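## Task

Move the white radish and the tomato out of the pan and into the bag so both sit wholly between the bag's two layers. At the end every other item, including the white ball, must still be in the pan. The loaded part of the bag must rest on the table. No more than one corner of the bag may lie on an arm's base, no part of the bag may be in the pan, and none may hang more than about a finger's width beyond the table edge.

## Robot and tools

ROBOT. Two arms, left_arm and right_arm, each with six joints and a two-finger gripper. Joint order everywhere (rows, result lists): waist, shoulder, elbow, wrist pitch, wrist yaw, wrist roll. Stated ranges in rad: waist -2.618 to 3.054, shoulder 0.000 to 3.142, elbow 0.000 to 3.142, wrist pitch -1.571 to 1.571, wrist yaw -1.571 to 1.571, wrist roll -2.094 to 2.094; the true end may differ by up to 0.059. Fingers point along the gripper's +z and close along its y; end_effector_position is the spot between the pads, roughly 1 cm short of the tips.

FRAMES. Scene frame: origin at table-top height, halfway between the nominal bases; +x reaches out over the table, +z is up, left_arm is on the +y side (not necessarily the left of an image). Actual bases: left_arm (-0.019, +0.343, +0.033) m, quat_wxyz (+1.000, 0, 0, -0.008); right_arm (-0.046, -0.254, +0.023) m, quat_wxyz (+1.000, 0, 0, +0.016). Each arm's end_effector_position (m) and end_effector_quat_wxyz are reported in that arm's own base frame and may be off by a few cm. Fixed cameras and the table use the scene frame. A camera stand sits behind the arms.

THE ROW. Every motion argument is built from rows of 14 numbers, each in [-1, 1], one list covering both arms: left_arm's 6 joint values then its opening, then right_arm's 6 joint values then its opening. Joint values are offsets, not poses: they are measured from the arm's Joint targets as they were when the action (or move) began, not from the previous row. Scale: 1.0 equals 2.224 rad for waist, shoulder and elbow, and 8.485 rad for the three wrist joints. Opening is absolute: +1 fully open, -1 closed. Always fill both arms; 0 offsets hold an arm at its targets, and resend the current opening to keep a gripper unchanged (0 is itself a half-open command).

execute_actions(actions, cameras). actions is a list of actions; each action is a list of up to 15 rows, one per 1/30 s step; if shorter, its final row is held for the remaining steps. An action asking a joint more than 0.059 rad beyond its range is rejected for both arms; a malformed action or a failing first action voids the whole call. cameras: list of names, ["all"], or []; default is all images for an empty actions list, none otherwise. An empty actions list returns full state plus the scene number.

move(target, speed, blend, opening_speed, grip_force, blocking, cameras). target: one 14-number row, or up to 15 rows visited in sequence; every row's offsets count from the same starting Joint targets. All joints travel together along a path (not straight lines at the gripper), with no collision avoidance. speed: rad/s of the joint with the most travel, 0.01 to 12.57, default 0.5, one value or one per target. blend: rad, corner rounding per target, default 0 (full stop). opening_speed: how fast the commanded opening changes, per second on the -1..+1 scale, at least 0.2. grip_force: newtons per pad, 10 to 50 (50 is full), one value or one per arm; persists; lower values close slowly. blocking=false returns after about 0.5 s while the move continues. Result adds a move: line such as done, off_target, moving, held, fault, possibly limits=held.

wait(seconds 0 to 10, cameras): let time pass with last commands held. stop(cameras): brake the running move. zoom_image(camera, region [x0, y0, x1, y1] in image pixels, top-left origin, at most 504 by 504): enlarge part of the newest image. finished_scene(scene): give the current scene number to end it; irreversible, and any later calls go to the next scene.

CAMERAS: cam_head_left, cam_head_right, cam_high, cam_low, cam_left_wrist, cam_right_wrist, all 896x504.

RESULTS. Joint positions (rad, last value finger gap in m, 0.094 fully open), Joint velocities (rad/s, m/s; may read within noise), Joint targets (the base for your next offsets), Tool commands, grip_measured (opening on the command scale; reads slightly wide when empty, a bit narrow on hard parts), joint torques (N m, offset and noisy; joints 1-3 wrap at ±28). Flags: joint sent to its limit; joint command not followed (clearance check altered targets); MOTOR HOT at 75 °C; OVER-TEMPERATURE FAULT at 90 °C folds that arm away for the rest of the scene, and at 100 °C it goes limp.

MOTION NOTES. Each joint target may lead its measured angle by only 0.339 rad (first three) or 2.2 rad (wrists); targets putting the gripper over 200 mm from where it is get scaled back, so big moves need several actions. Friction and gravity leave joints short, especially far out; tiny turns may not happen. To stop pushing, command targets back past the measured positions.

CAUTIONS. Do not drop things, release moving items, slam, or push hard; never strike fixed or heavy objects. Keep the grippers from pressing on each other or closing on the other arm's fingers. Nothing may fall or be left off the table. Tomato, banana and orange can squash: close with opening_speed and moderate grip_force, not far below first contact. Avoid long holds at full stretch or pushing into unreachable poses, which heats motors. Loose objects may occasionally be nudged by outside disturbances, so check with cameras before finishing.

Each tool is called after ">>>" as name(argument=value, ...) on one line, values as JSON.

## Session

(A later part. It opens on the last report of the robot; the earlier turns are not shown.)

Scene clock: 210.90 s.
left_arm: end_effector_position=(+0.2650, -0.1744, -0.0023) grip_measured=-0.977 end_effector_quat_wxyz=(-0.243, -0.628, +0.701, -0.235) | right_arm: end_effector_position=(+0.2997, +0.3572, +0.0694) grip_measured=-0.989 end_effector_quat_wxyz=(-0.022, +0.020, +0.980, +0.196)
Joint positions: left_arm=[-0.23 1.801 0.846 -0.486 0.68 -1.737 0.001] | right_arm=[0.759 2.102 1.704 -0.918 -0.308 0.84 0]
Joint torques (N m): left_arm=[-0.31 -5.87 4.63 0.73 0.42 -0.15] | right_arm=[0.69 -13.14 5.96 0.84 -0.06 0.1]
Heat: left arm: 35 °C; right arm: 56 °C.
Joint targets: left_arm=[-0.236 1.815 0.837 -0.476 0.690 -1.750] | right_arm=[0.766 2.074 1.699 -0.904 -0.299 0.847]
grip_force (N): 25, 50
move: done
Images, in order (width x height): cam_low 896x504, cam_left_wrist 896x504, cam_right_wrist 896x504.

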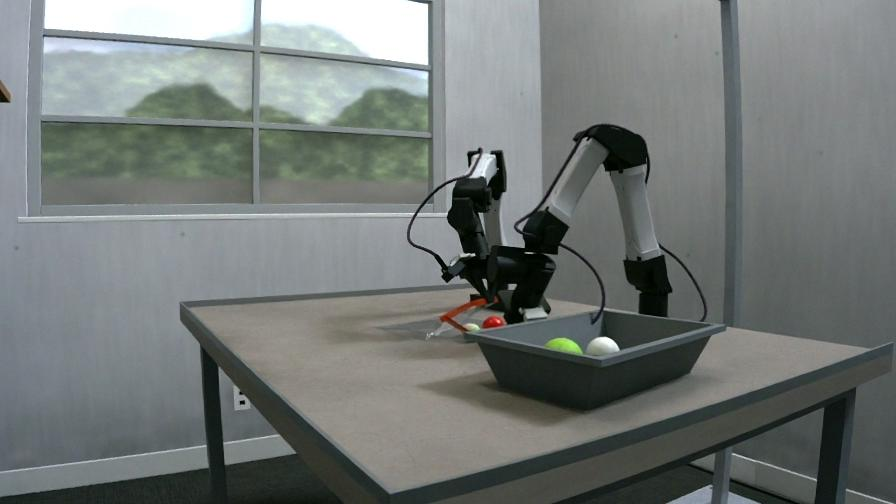

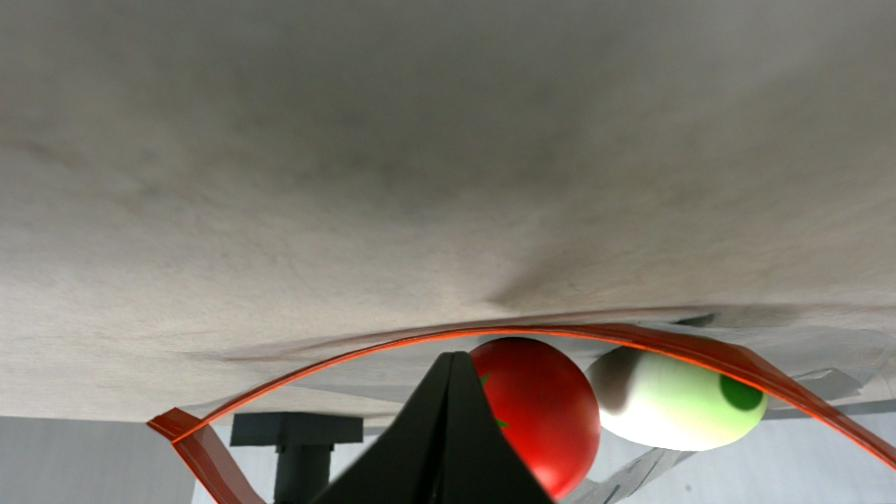

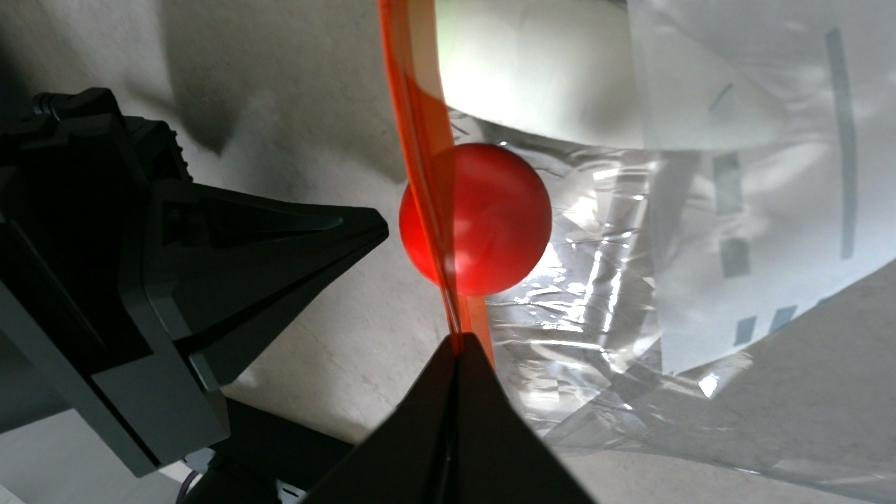

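>>> move(target=[[-0.0033, 0.02824, 0.03853, -0.00224, 0, -0.00106, -1, 0, 0, 0, 0, 0, 0, -1], [-0.06578, 0.02869, 0.03584, 0.01159, -0.00292, -0.02178, -1, 0, 0, 0, 0, 0, 0, -1]], speed=[0.2, 0.13], cameras=["cam_low", "cam_left_wrist", "cam_right_wrist"])

Scene clock: 214.87 s.
left_arm: end_effector_position=(+0.2698, -0.2248, -0.0024) grip_measured=-0.977 end_effector_quat_wxyz=(-0.258, -0.626, +0.698, -0.234) | right_arm: end_effector_position=(+0.2997, +0.3572, +0.0694) grip_measured=-0.989 end_effector_quat_wxyz=(-0.022, +0.020, +0.980, +0.196)
Joint positions: left_arm=[-0.378 1.86 0.906 -0.387 0.68 -1.922 0.001] | right_arm=[0.759 2.102 1.704 -0.918 -0.308 0.84 0]
Joint torques (N m): left_arm=[-0.2 -6.16 6.68 0.9 0.18 -0.15] | right_arm=[0.69 -13.12 5.97 0.84 -0.06 0.11]
Heat: left arm: 35 °C; right arm: 56 °C.
Joint targets: left_arm=[-0.383 1.879 0.916 -0.378 0.666 -1.935] | right_arm=[0.766 2.074 1.699 -0.904 -0.299 0.847]
grip_force (N): 25, 50
move: done
Images, in order (width x height): cam_low 896x504, cam_left_wrist 896x504, cam_right_wrist 896x504.

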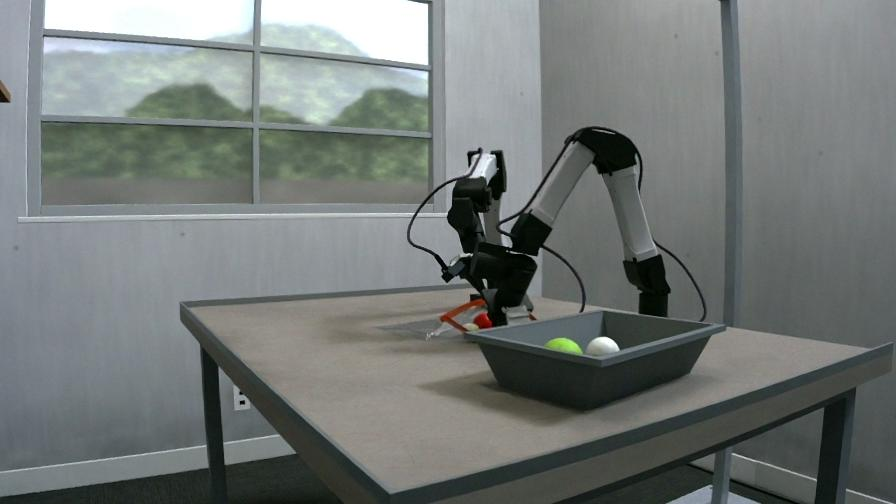

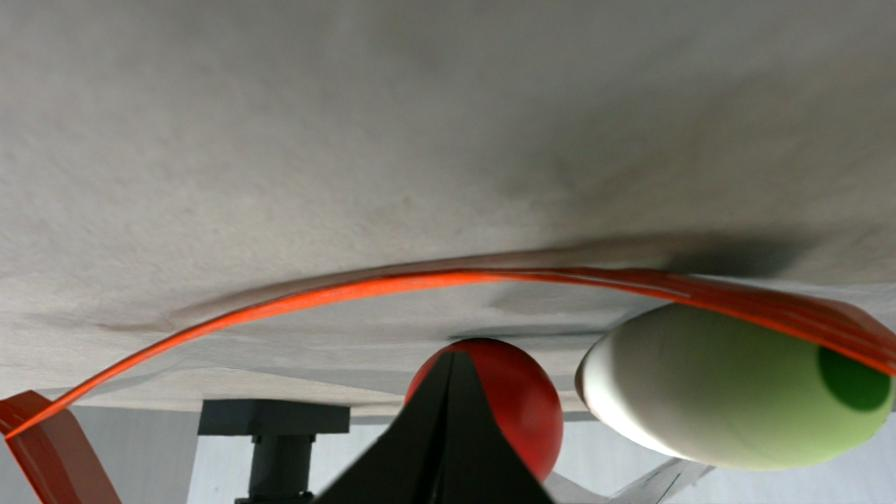

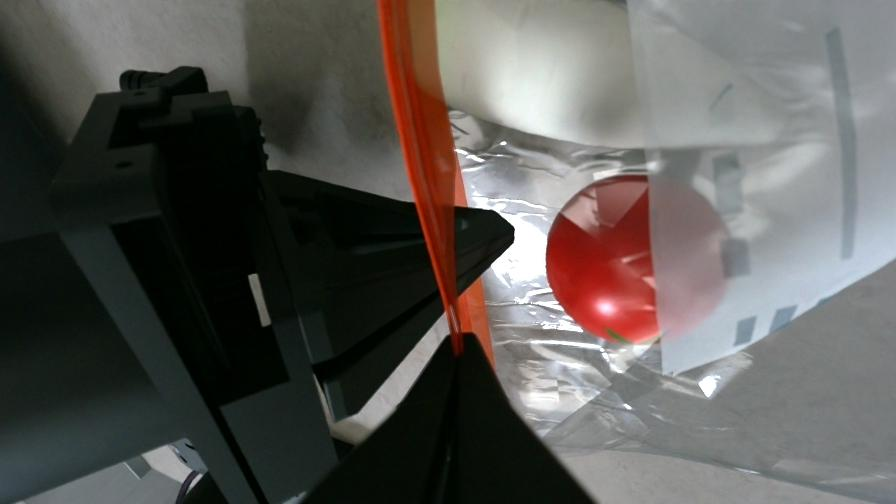

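>>> move(target=[[0.06255, -0.0005, 0.0027, -0.01382, 0.00288, 0.02072, -1, 0, 0, 0, 0, 0, 0, -1], [0.1058, 0.07104, 0.12253, -0.03576, 0.00369, 0.03543, -1, -0.03103, 0.05544, 0.14667, -0.02282, -0.00256, -0.00813, -1]], speed=[0.3, 0.25], blend=[0.05, 0], cameras=["cam_head_left", "cam_low", "cam_left_wrist", "cam_right_wrist"])

>>> zoom_image(camera="cam_low", region=[380, 230, 600, 360])

Scene clock: 218.90 s.
left_arm: end_effector_position=(+0.3323, -0.1623, -0.0004) grip_measured=-0.977 end_effector_quat_wxyz=(-0.246, -0.633, +0.698, -0.229) | right_arm: end_effector_position=(+0.3409, +0.3580, +0.1149) grip_measured=-0.989 end_effector_quat_wxyz=(+0.002, +0.019, +0.978, +0.210)
Joint positions: left_arm=[-0.153 2.017 1.171 -0.669 0.683 -1.647 0.001] | right_arm=[0.702 2.179 1.996 -1.097 -0.311 0.787 0]
Joint torques (N m): left_arm=[0.61 -7.5 7.58 0.32 0.47 0.08] | right_arm=[-0.49 -9.83 9.29 0.76 -0.24 -0.08]
Heat: left arm: 35 °C; right arm: 56 °C.
Joint targets: left_arm=[-0.148 2.037 1.189 -0.681 0.697 -1.634] | right_arm=[0.697 2.198 2.026 -1.098 -0.321 0.778]
grip_force (N): 25, 50
move: done
Images, in order (width x height): cam_head_left 896x504, cam_low 896x504, cam_left_wrist 896x504, cam_right_wrist 896x504.

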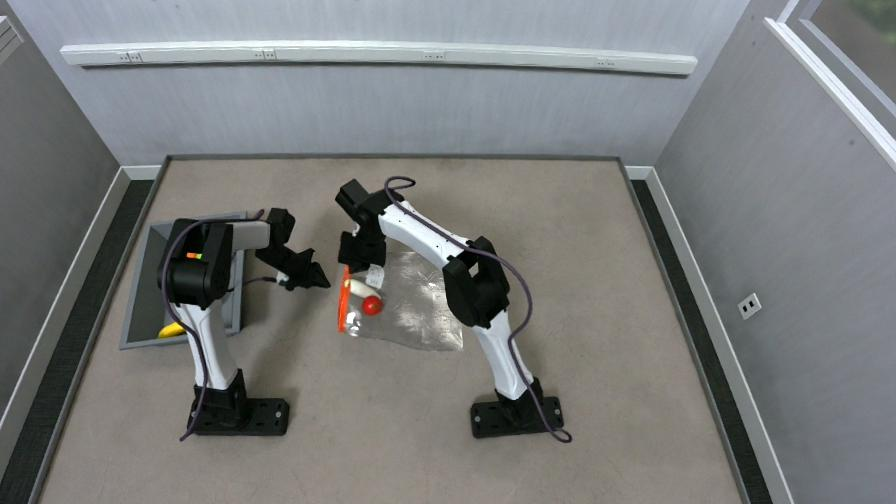

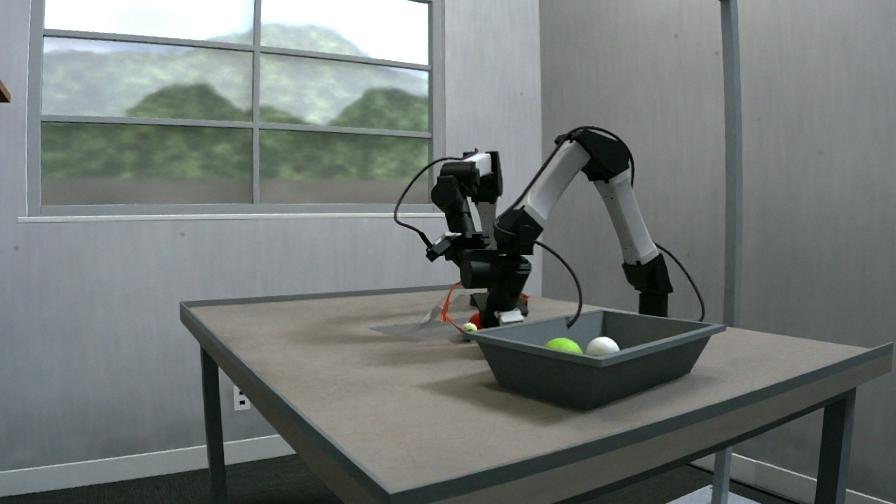

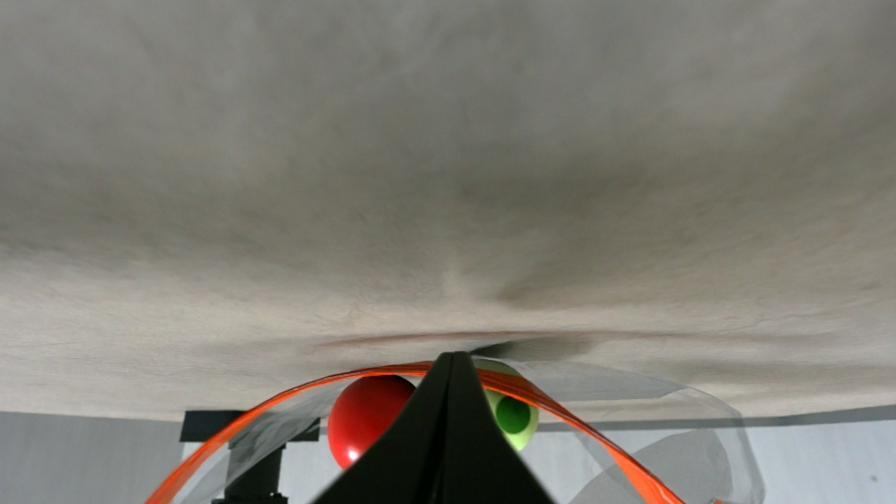

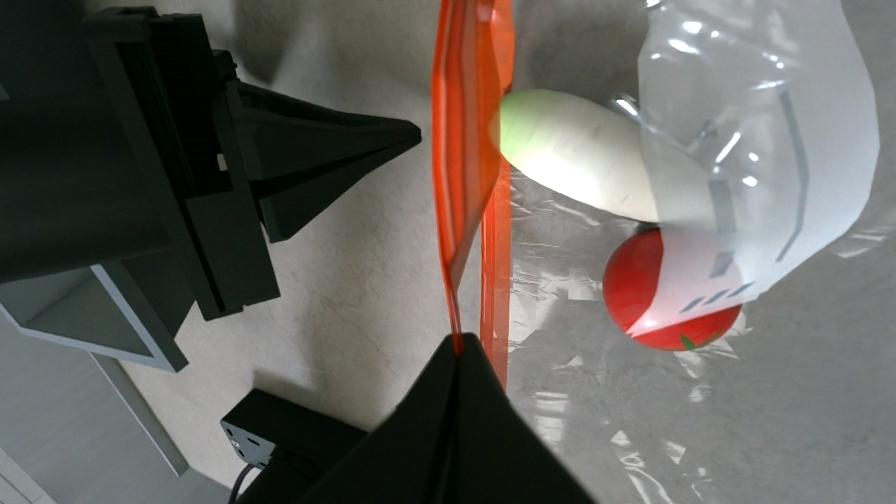

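Scaled by 2.291 from the camera's 896x504 image, which has a finer 1280x720 frame.

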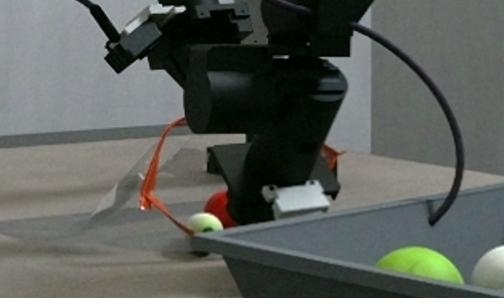

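>>> move(target=[[-0.02824, 0.00895, 0.00261, 0.00773, -0.00045, -0.00969, -1, 0, 0, 0, 0, 0, 0, -1], [-0.10895, 0.00508, -0.00728, 0.02621, -0.00395, -0.03654, -1, 0, 0, 0, 0, 0, 0, -1]], speed=[0.2, 0.13], blend=[0.03, 0], cameras=["cam_head_left", "cam_low", "cam_left_wrist", "cam_right_wrist"])

>>> zoom_image(camera="cam_low", region=[380, 230, 600, 360])

Scene clock: 222.83 s.
left_arm: end_effector_position=(+0.3223, -0.2489, -0.0014) grip_measured=-0.977 end_effector_quat_wxyz=(-0.259, -0.625, +0.698, -0.235) | right_arm: end_effector_position=(+0.3409, +0.3580, +0.1149) grip_measured=-0.989 end_effector_quat_wxyz=(+0.002, +0.019, +0.978, +0.210)
Joint positions: left_arm=[-0.385 2.036 1.171 -0.469 0.682 -1.931 0.001] | right_arm=[0.702 2.179 1.996 -1.097 -0.311 0.786 0]
Joint torques (N m): left_arm=[-0.18 -8.53 6.24 0.9 0.15 -0.13] | right_arm=[-0.49 -9.81 9.31 0.76 -0.24 -0.07]
Heat: left arm: 34 °C; right arm: 55 °C.
Joint targets: left_arm=[-0.390 2.048 1.173 -0.459 0.663 -1.944] | right_arm=[0.697 2.198 2.026 -1.098 -0.321 0.778]
grip_force (N): 25, 50
move: done
Images, in order (width x height): cam_head_left 896x504, cam_low 896x504, cam_left_wrist 896x504, cam_right_wrist 896x504.

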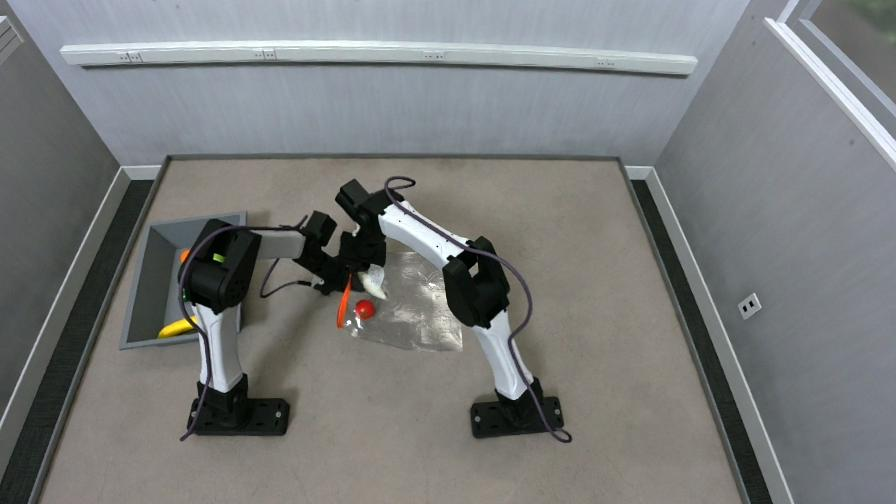

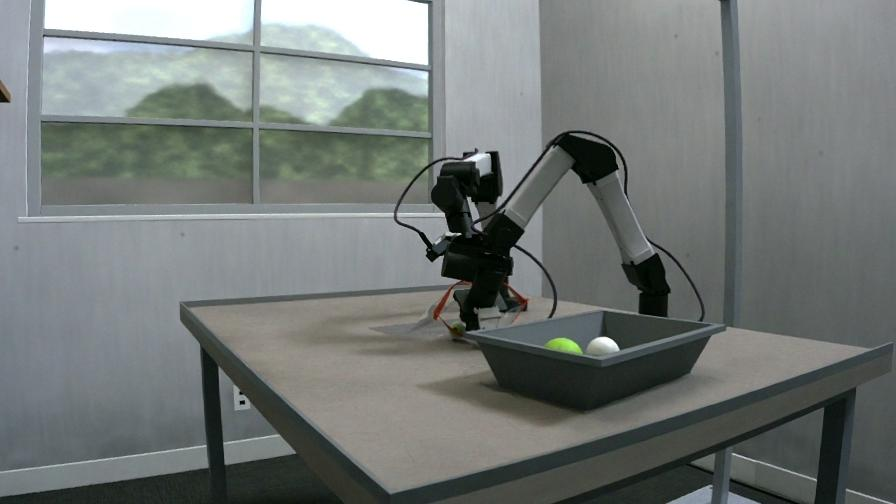

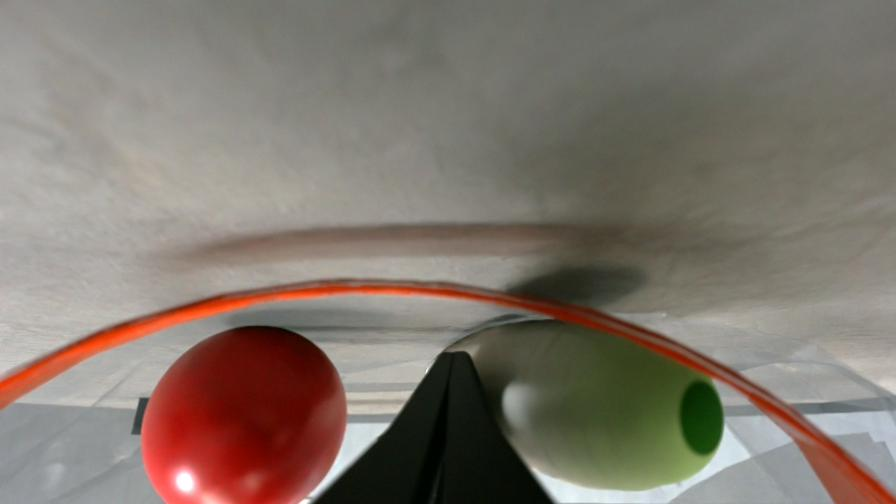

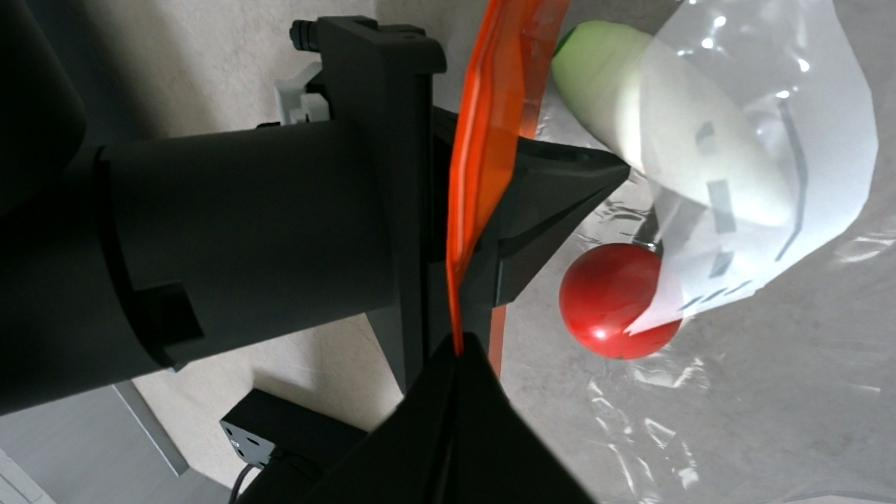

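Scaled by 2.291 from the camera's 896x504 image, which has a finer 1280x720 frame.

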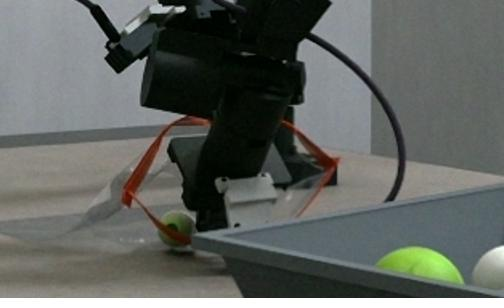

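>>> zoom_image(camera="cam_left_wrist", region=[400, 200, 896, 504])

>>> zoom_image(camera="cam_right_wrist", region=[420, 0, 896, 420])

Scaled by 1.016 from the camera's 896x504 image, which has a finer 1280x720 frame.

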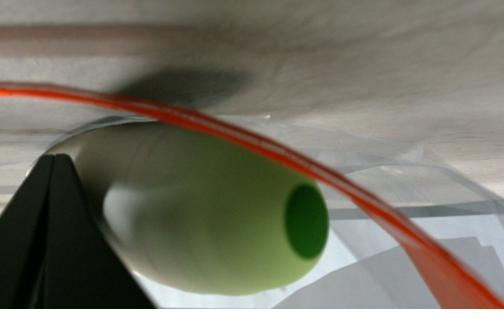

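Scaled by 1.059 from the camera's 896x504 image, which has a finer 1280x720 frame.

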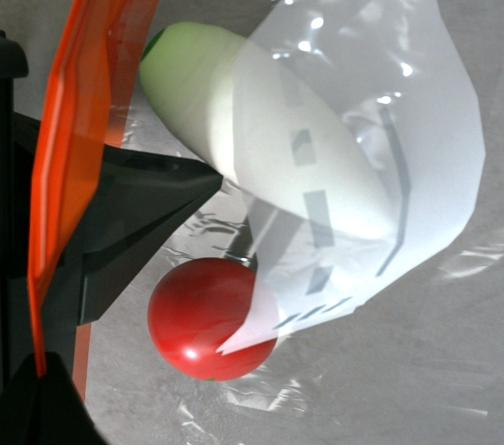

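>>> move(target=[[0.10895, -0.00508, 0.00728, -0.02621, 0.00395, 0.03654, -1, 0, 0, 0, 0, 0, 0, -1], [0.10895, -0.00508, 0.00728, -0.02621, 0.00395, 0.03654, -1, 0, 0.03408, 0.16664, -0.03471, 0, 0, -1]], speed=[0.3, 0.25], cameras=["cam_head_left", "cam_low", "cam_left_wrist", "cam_right_wrist"])

>>> zoom_image(camera="cam_low", region=[380, 230, 600, 360])

Scene clock: 229.17 s.
left_arm: end_effector_position=(+0.3306, -0.1605, -0.0069) grip_measured=-0.977 end_effector_quat_wxyz=(+0.251, +0.637, -0.694, +0.222) | right_arm: end_effector_position=(+0.3418, +0.3588, +0.1761) grip_measured=-0.989 end_effector_quat_wxyz=(+0.003, +0.018, +0.977, +0.210)
Joint positions: left_arm=[-0.149 2.036 1.171 -0.669 0.683 -1.647 0.001] | right_arm=[0.702 2.255 2.368 -1.391 -0.311 0.786 0]
Joint torques (N m): left_arm=[0.28 -9.05 7.46 0.26 0.46 0.08] | right_arm=[-0.49 -9.98 8.76 0.74 -0.24 -0.06]
Heat: left arm: 34 °C; right arm: 53 °C.
Joint targets: left_arm=[-0.147 2.037 1.189 -0.682 0.697 -1.634] | right_arm=[0.697 2.273 2.396 -1.392 -0.321 0.778]
grip_force (N): 25, 50
move: done
Images, in order (width x height): cam_head_left 896x504, cam_low 896x504, cam_left_wrist 896x504, cam_right_wrist 896x504.

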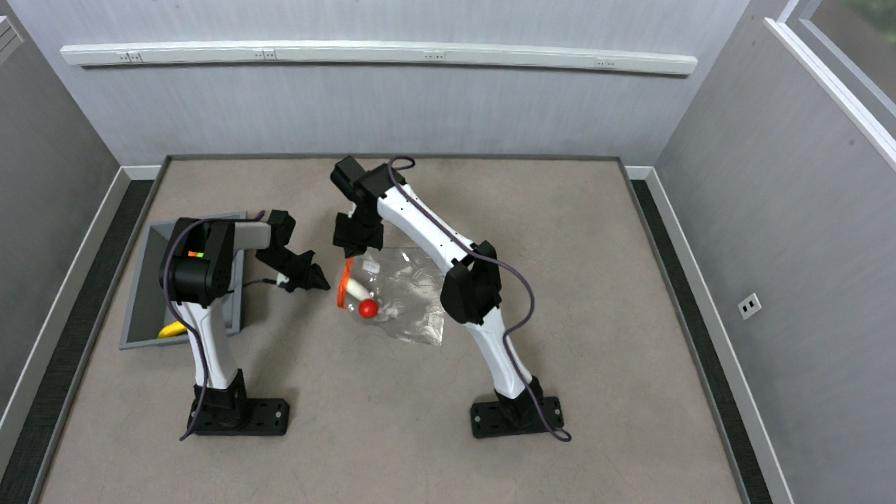

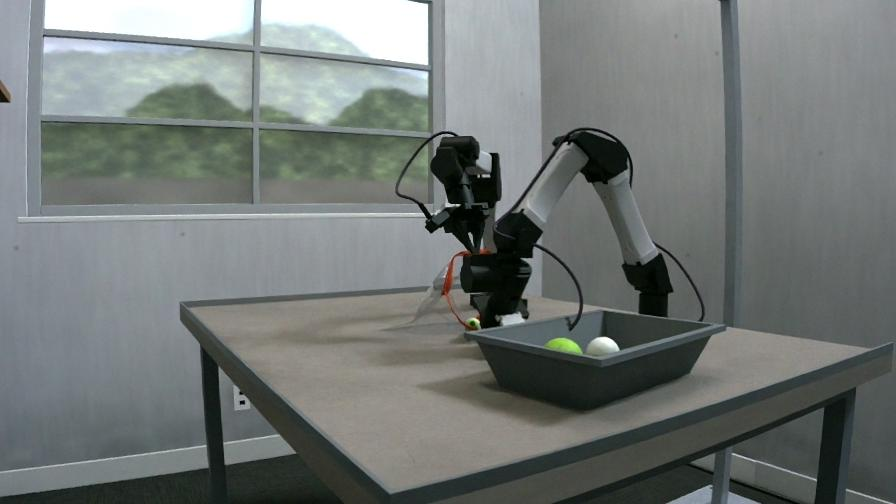

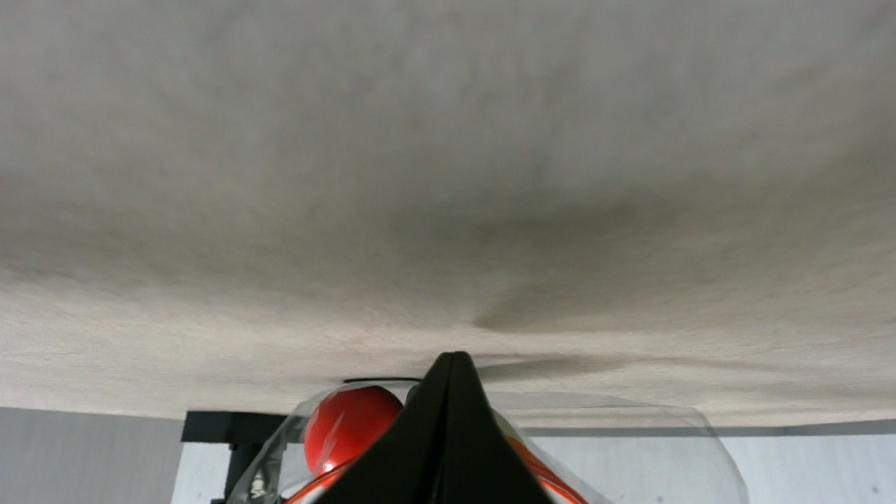

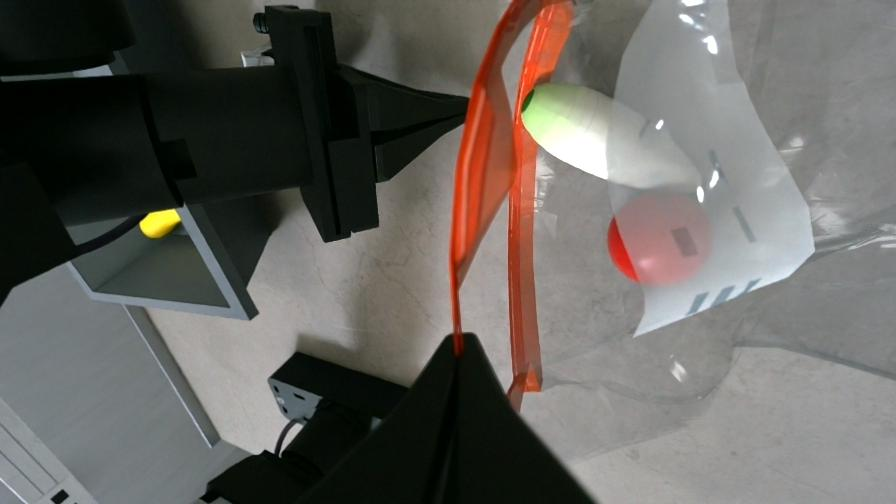

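Scaled by 2.291 from the camera's 896x504 image, which has a finer 1280x720 frame.

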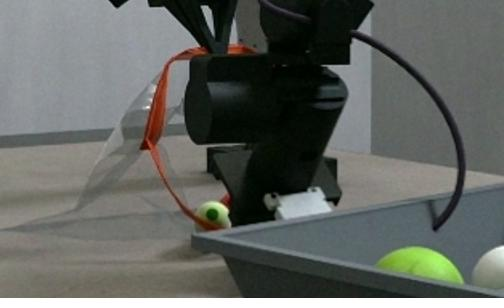

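>>> move(target=[0, 0, 0, 0, 0, 0, -0.36, 0, -0.03408, -0.16664, 0.03471, 0, 0, -1], speed=0.25, cameras=["cam_head_left", "cam_low", "cam_left_wrist", "cam_right_wrist"])

>>> zoom_image(camera="cam_head_left", region=[290, 220, 470, 370])

>>> zoom_image(camera="cam_low", region=[380, 230, 600, 360])

Scene clock: 232.97 s.
left_arm: end_effector_position=(+0.3306, -0.1605, -0.0069) grip_measured=-0.362 end_effector_quat_wxyz=(+0.251, +0.637, -0.694, +0.222) | right_arm: end_effector_position=(+0.3430, +0.3598, +0.0884) grip_measured=-0.989 end_effector_quat_wxyz=(-0.020, +0.023, +0.981, +0.191)
Joint positions: left_arm=[-0.149 2.036 1.171 -0.669 0.683 -1.646 0.03] | right_arm=[0.702 2.255 2.028 -1.112 -0.311 0.786 0]
Joint torques (N m): left_arm=[0.31 -9.09 7.46 0.27 0.46 0.07] | right_arm=[-0.47 -16.88 6.15 0.76 -0.24 -0.06]
Heat: left arm: 34 °C; right arm: 54 °C.
Joint targets: left_arm=[-0.147 2.037 1.189 -0.681 0.697 -1.634] | right_arm=[0.697 2.197 2.025 -1.098 -0.321 0.778]
grip_force (N): 25, 50
move: off_target (right_arm); right_arm: the shoulder is farthest, 0.057 rad from its target
Images, in order (width x height): cam_head_left 896x504, cam_low 896x504, cam_left_wrist 896x504, cam_right_wrist 896x504.

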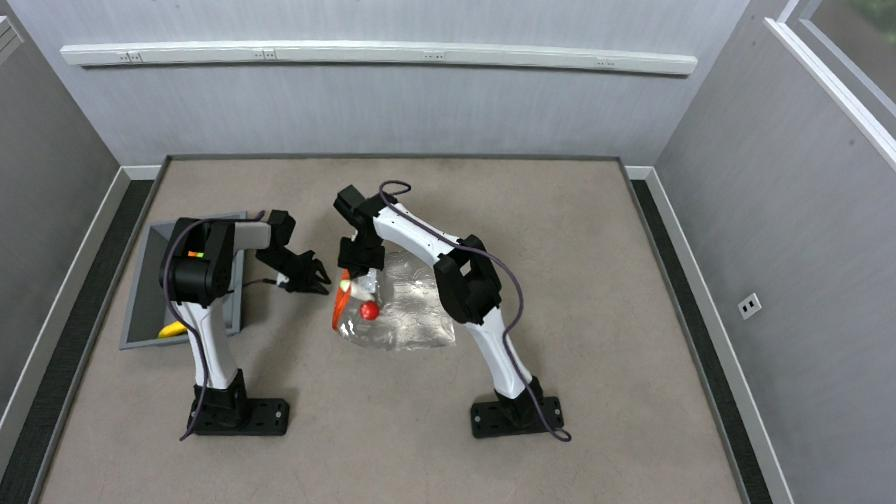

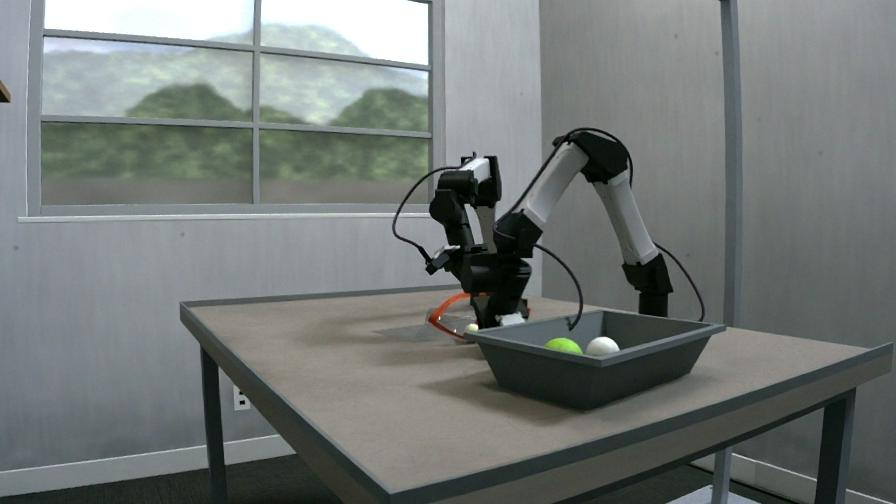

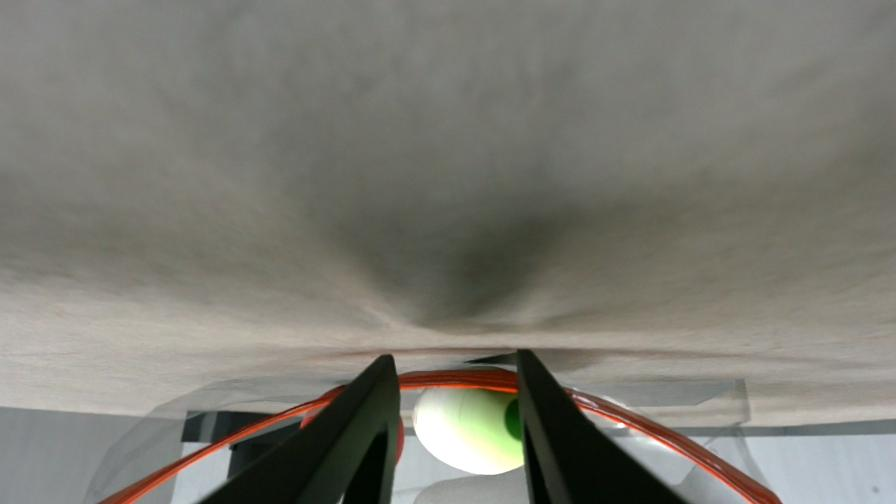

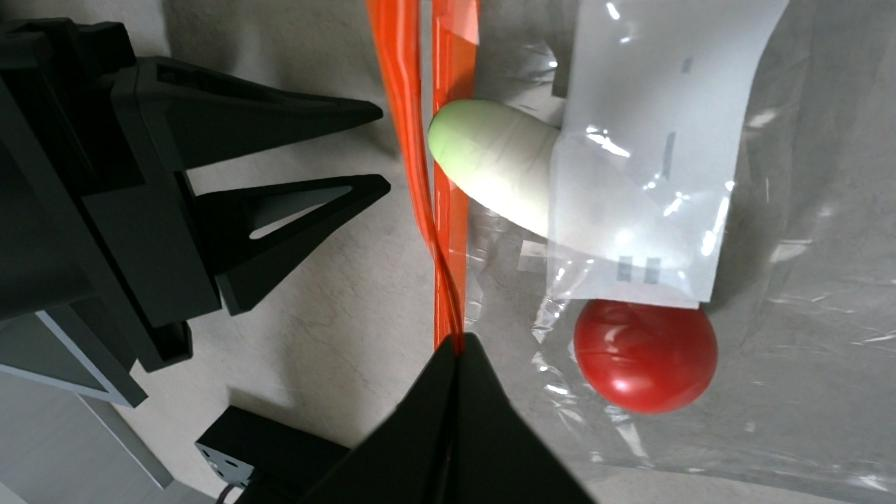

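Scaled by 2.800 from the camera's 896x504 image, which has a finer 1280x720 frame.

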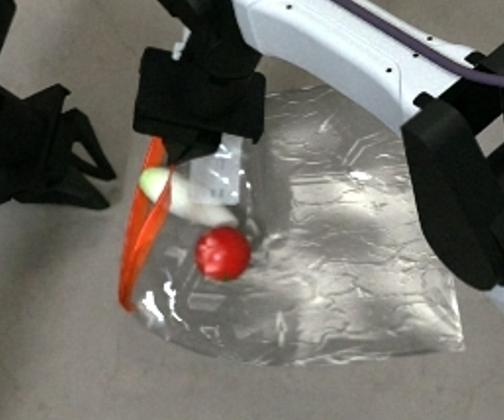

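Scaled by 2.291 from the camera's 896x504 image, which has a finer 1280x720 frame.

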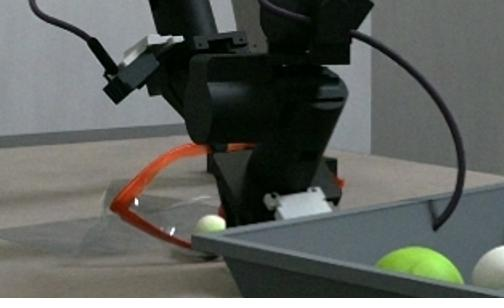

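>>> move(target=[[-0.01457, 0.01808, 0.01758, 0.00313, -0.00015, -0.0049, -0.36, 0, 0.01709, 0.07644, -0.01379, 0, 0, -1], [-0.11466, 0.0116, 0.00265, 0.02635, -0.00429, -0.03822, -0.36, 0, 0.01709, 0.07644, -0.01379, 0, 0, -1]], speed=[0.2, 0.13], cameras=["cam_head_left", "cam_low", "cam_left_wrist", "cam_right_wrist"])

>>> zoom_image(camera="cam_head_left", region=[290, 220, 470, 370])

>>> zoom_image(camera="cam_low", region=[380, 230, 600, 360])

Scene clock: 239.37 s.
left_arm: end_effector_position=(+0.3300, -0.2568, +0.0004) grip_measured=-0.362 end_effector_quat_wxyz=(-0.257, -0.623, +0.699, -0.239) | right_arm: end_effector_position=(+0.3475, +0.3636, +0.1259) grip_measured=-0.989 end_effector_quat_wxyz=(-0.006, +0.020, +0.979, +0.203)
Joint positions: left_arm=[-0.397 2.057 1.209 -0.467 0.678 -1.945 0.03] | right_arm=[0.702 2.255 2.169 -1.214 -0.311 0.786 0]
Joint torques (N m): left_arm=[-0.18 -9.22 4.75 0.97 0.16 -0.14] | right_arm=[-0.49 -13.55 8.96 0.73 -0.24 -0.06]
Heat: left arm: 35 °C; right arm: 57 °C.
Joint targets: left_arm=[-0.402 2.063 1.195 -0.458 0.661 -1.958] | right_arm=[0.697 2.235 2.196 -1.215 -0.321 0.778]
grip_force (N): 25, 50
move: done
Images, in order (width x height): cam_head_left 896x504, cam_low 896x504, cam_left_wrist 896x504, cam_right_wrist 896x504.

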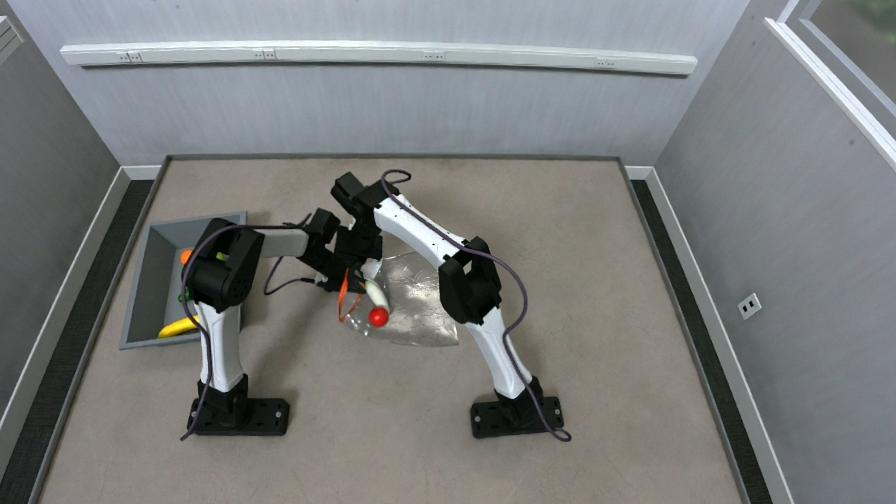

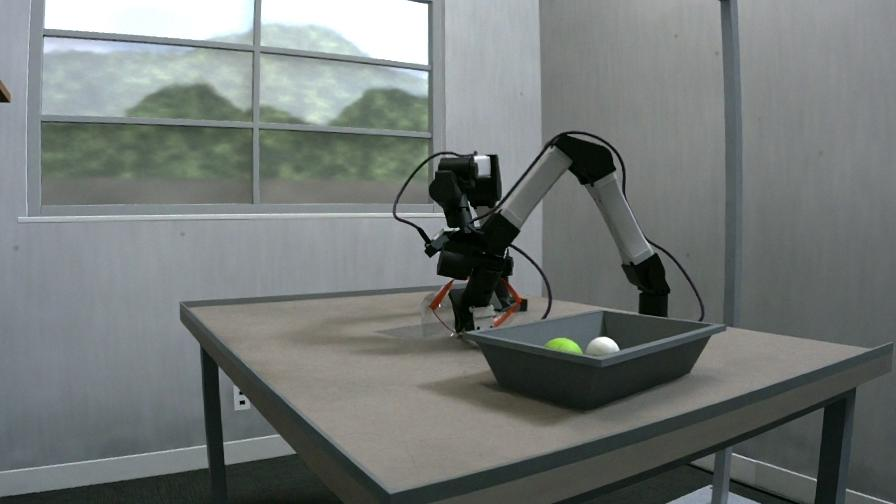

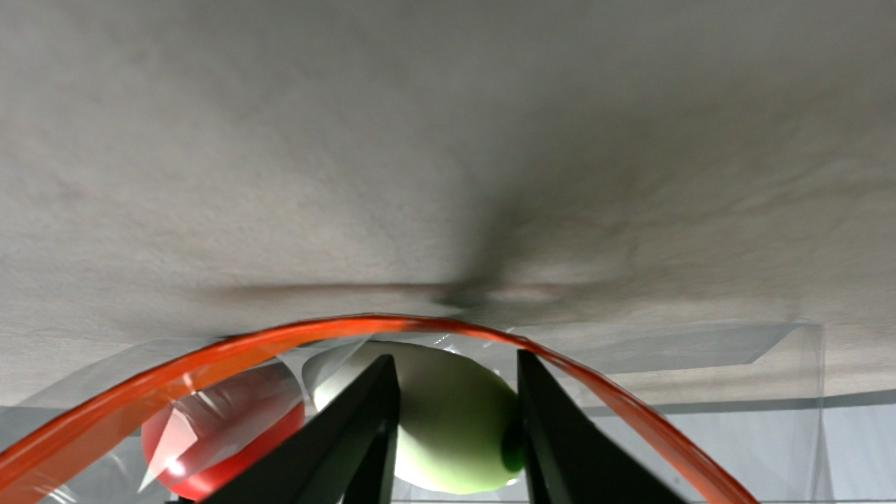

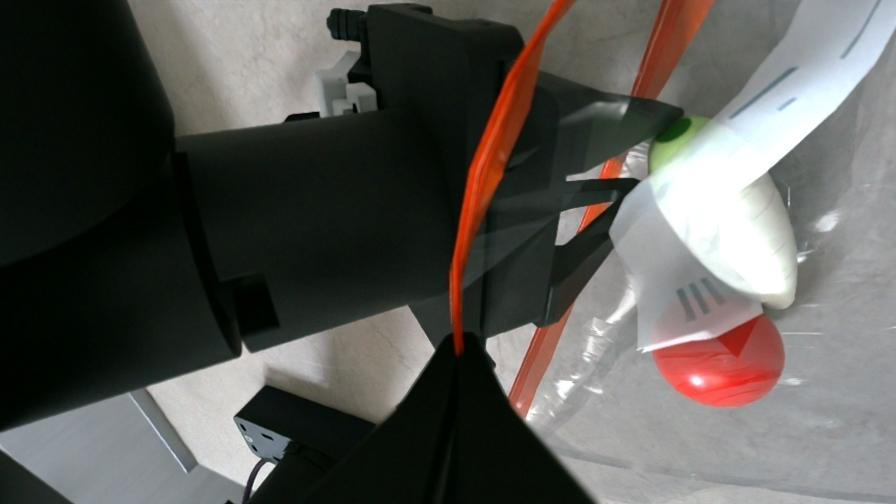

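Scaled by 2.800 from the camera's 896x504 image, which has a finer 1280x720 frame.

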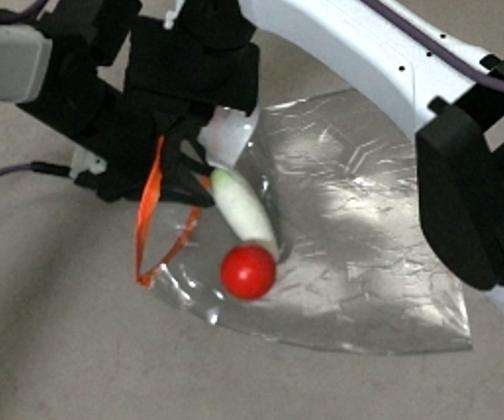

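Scaled by 2.291 from the camera's 896x504 image, which has a finer 1280x720 frame.

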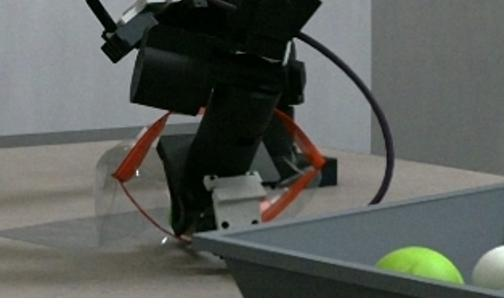

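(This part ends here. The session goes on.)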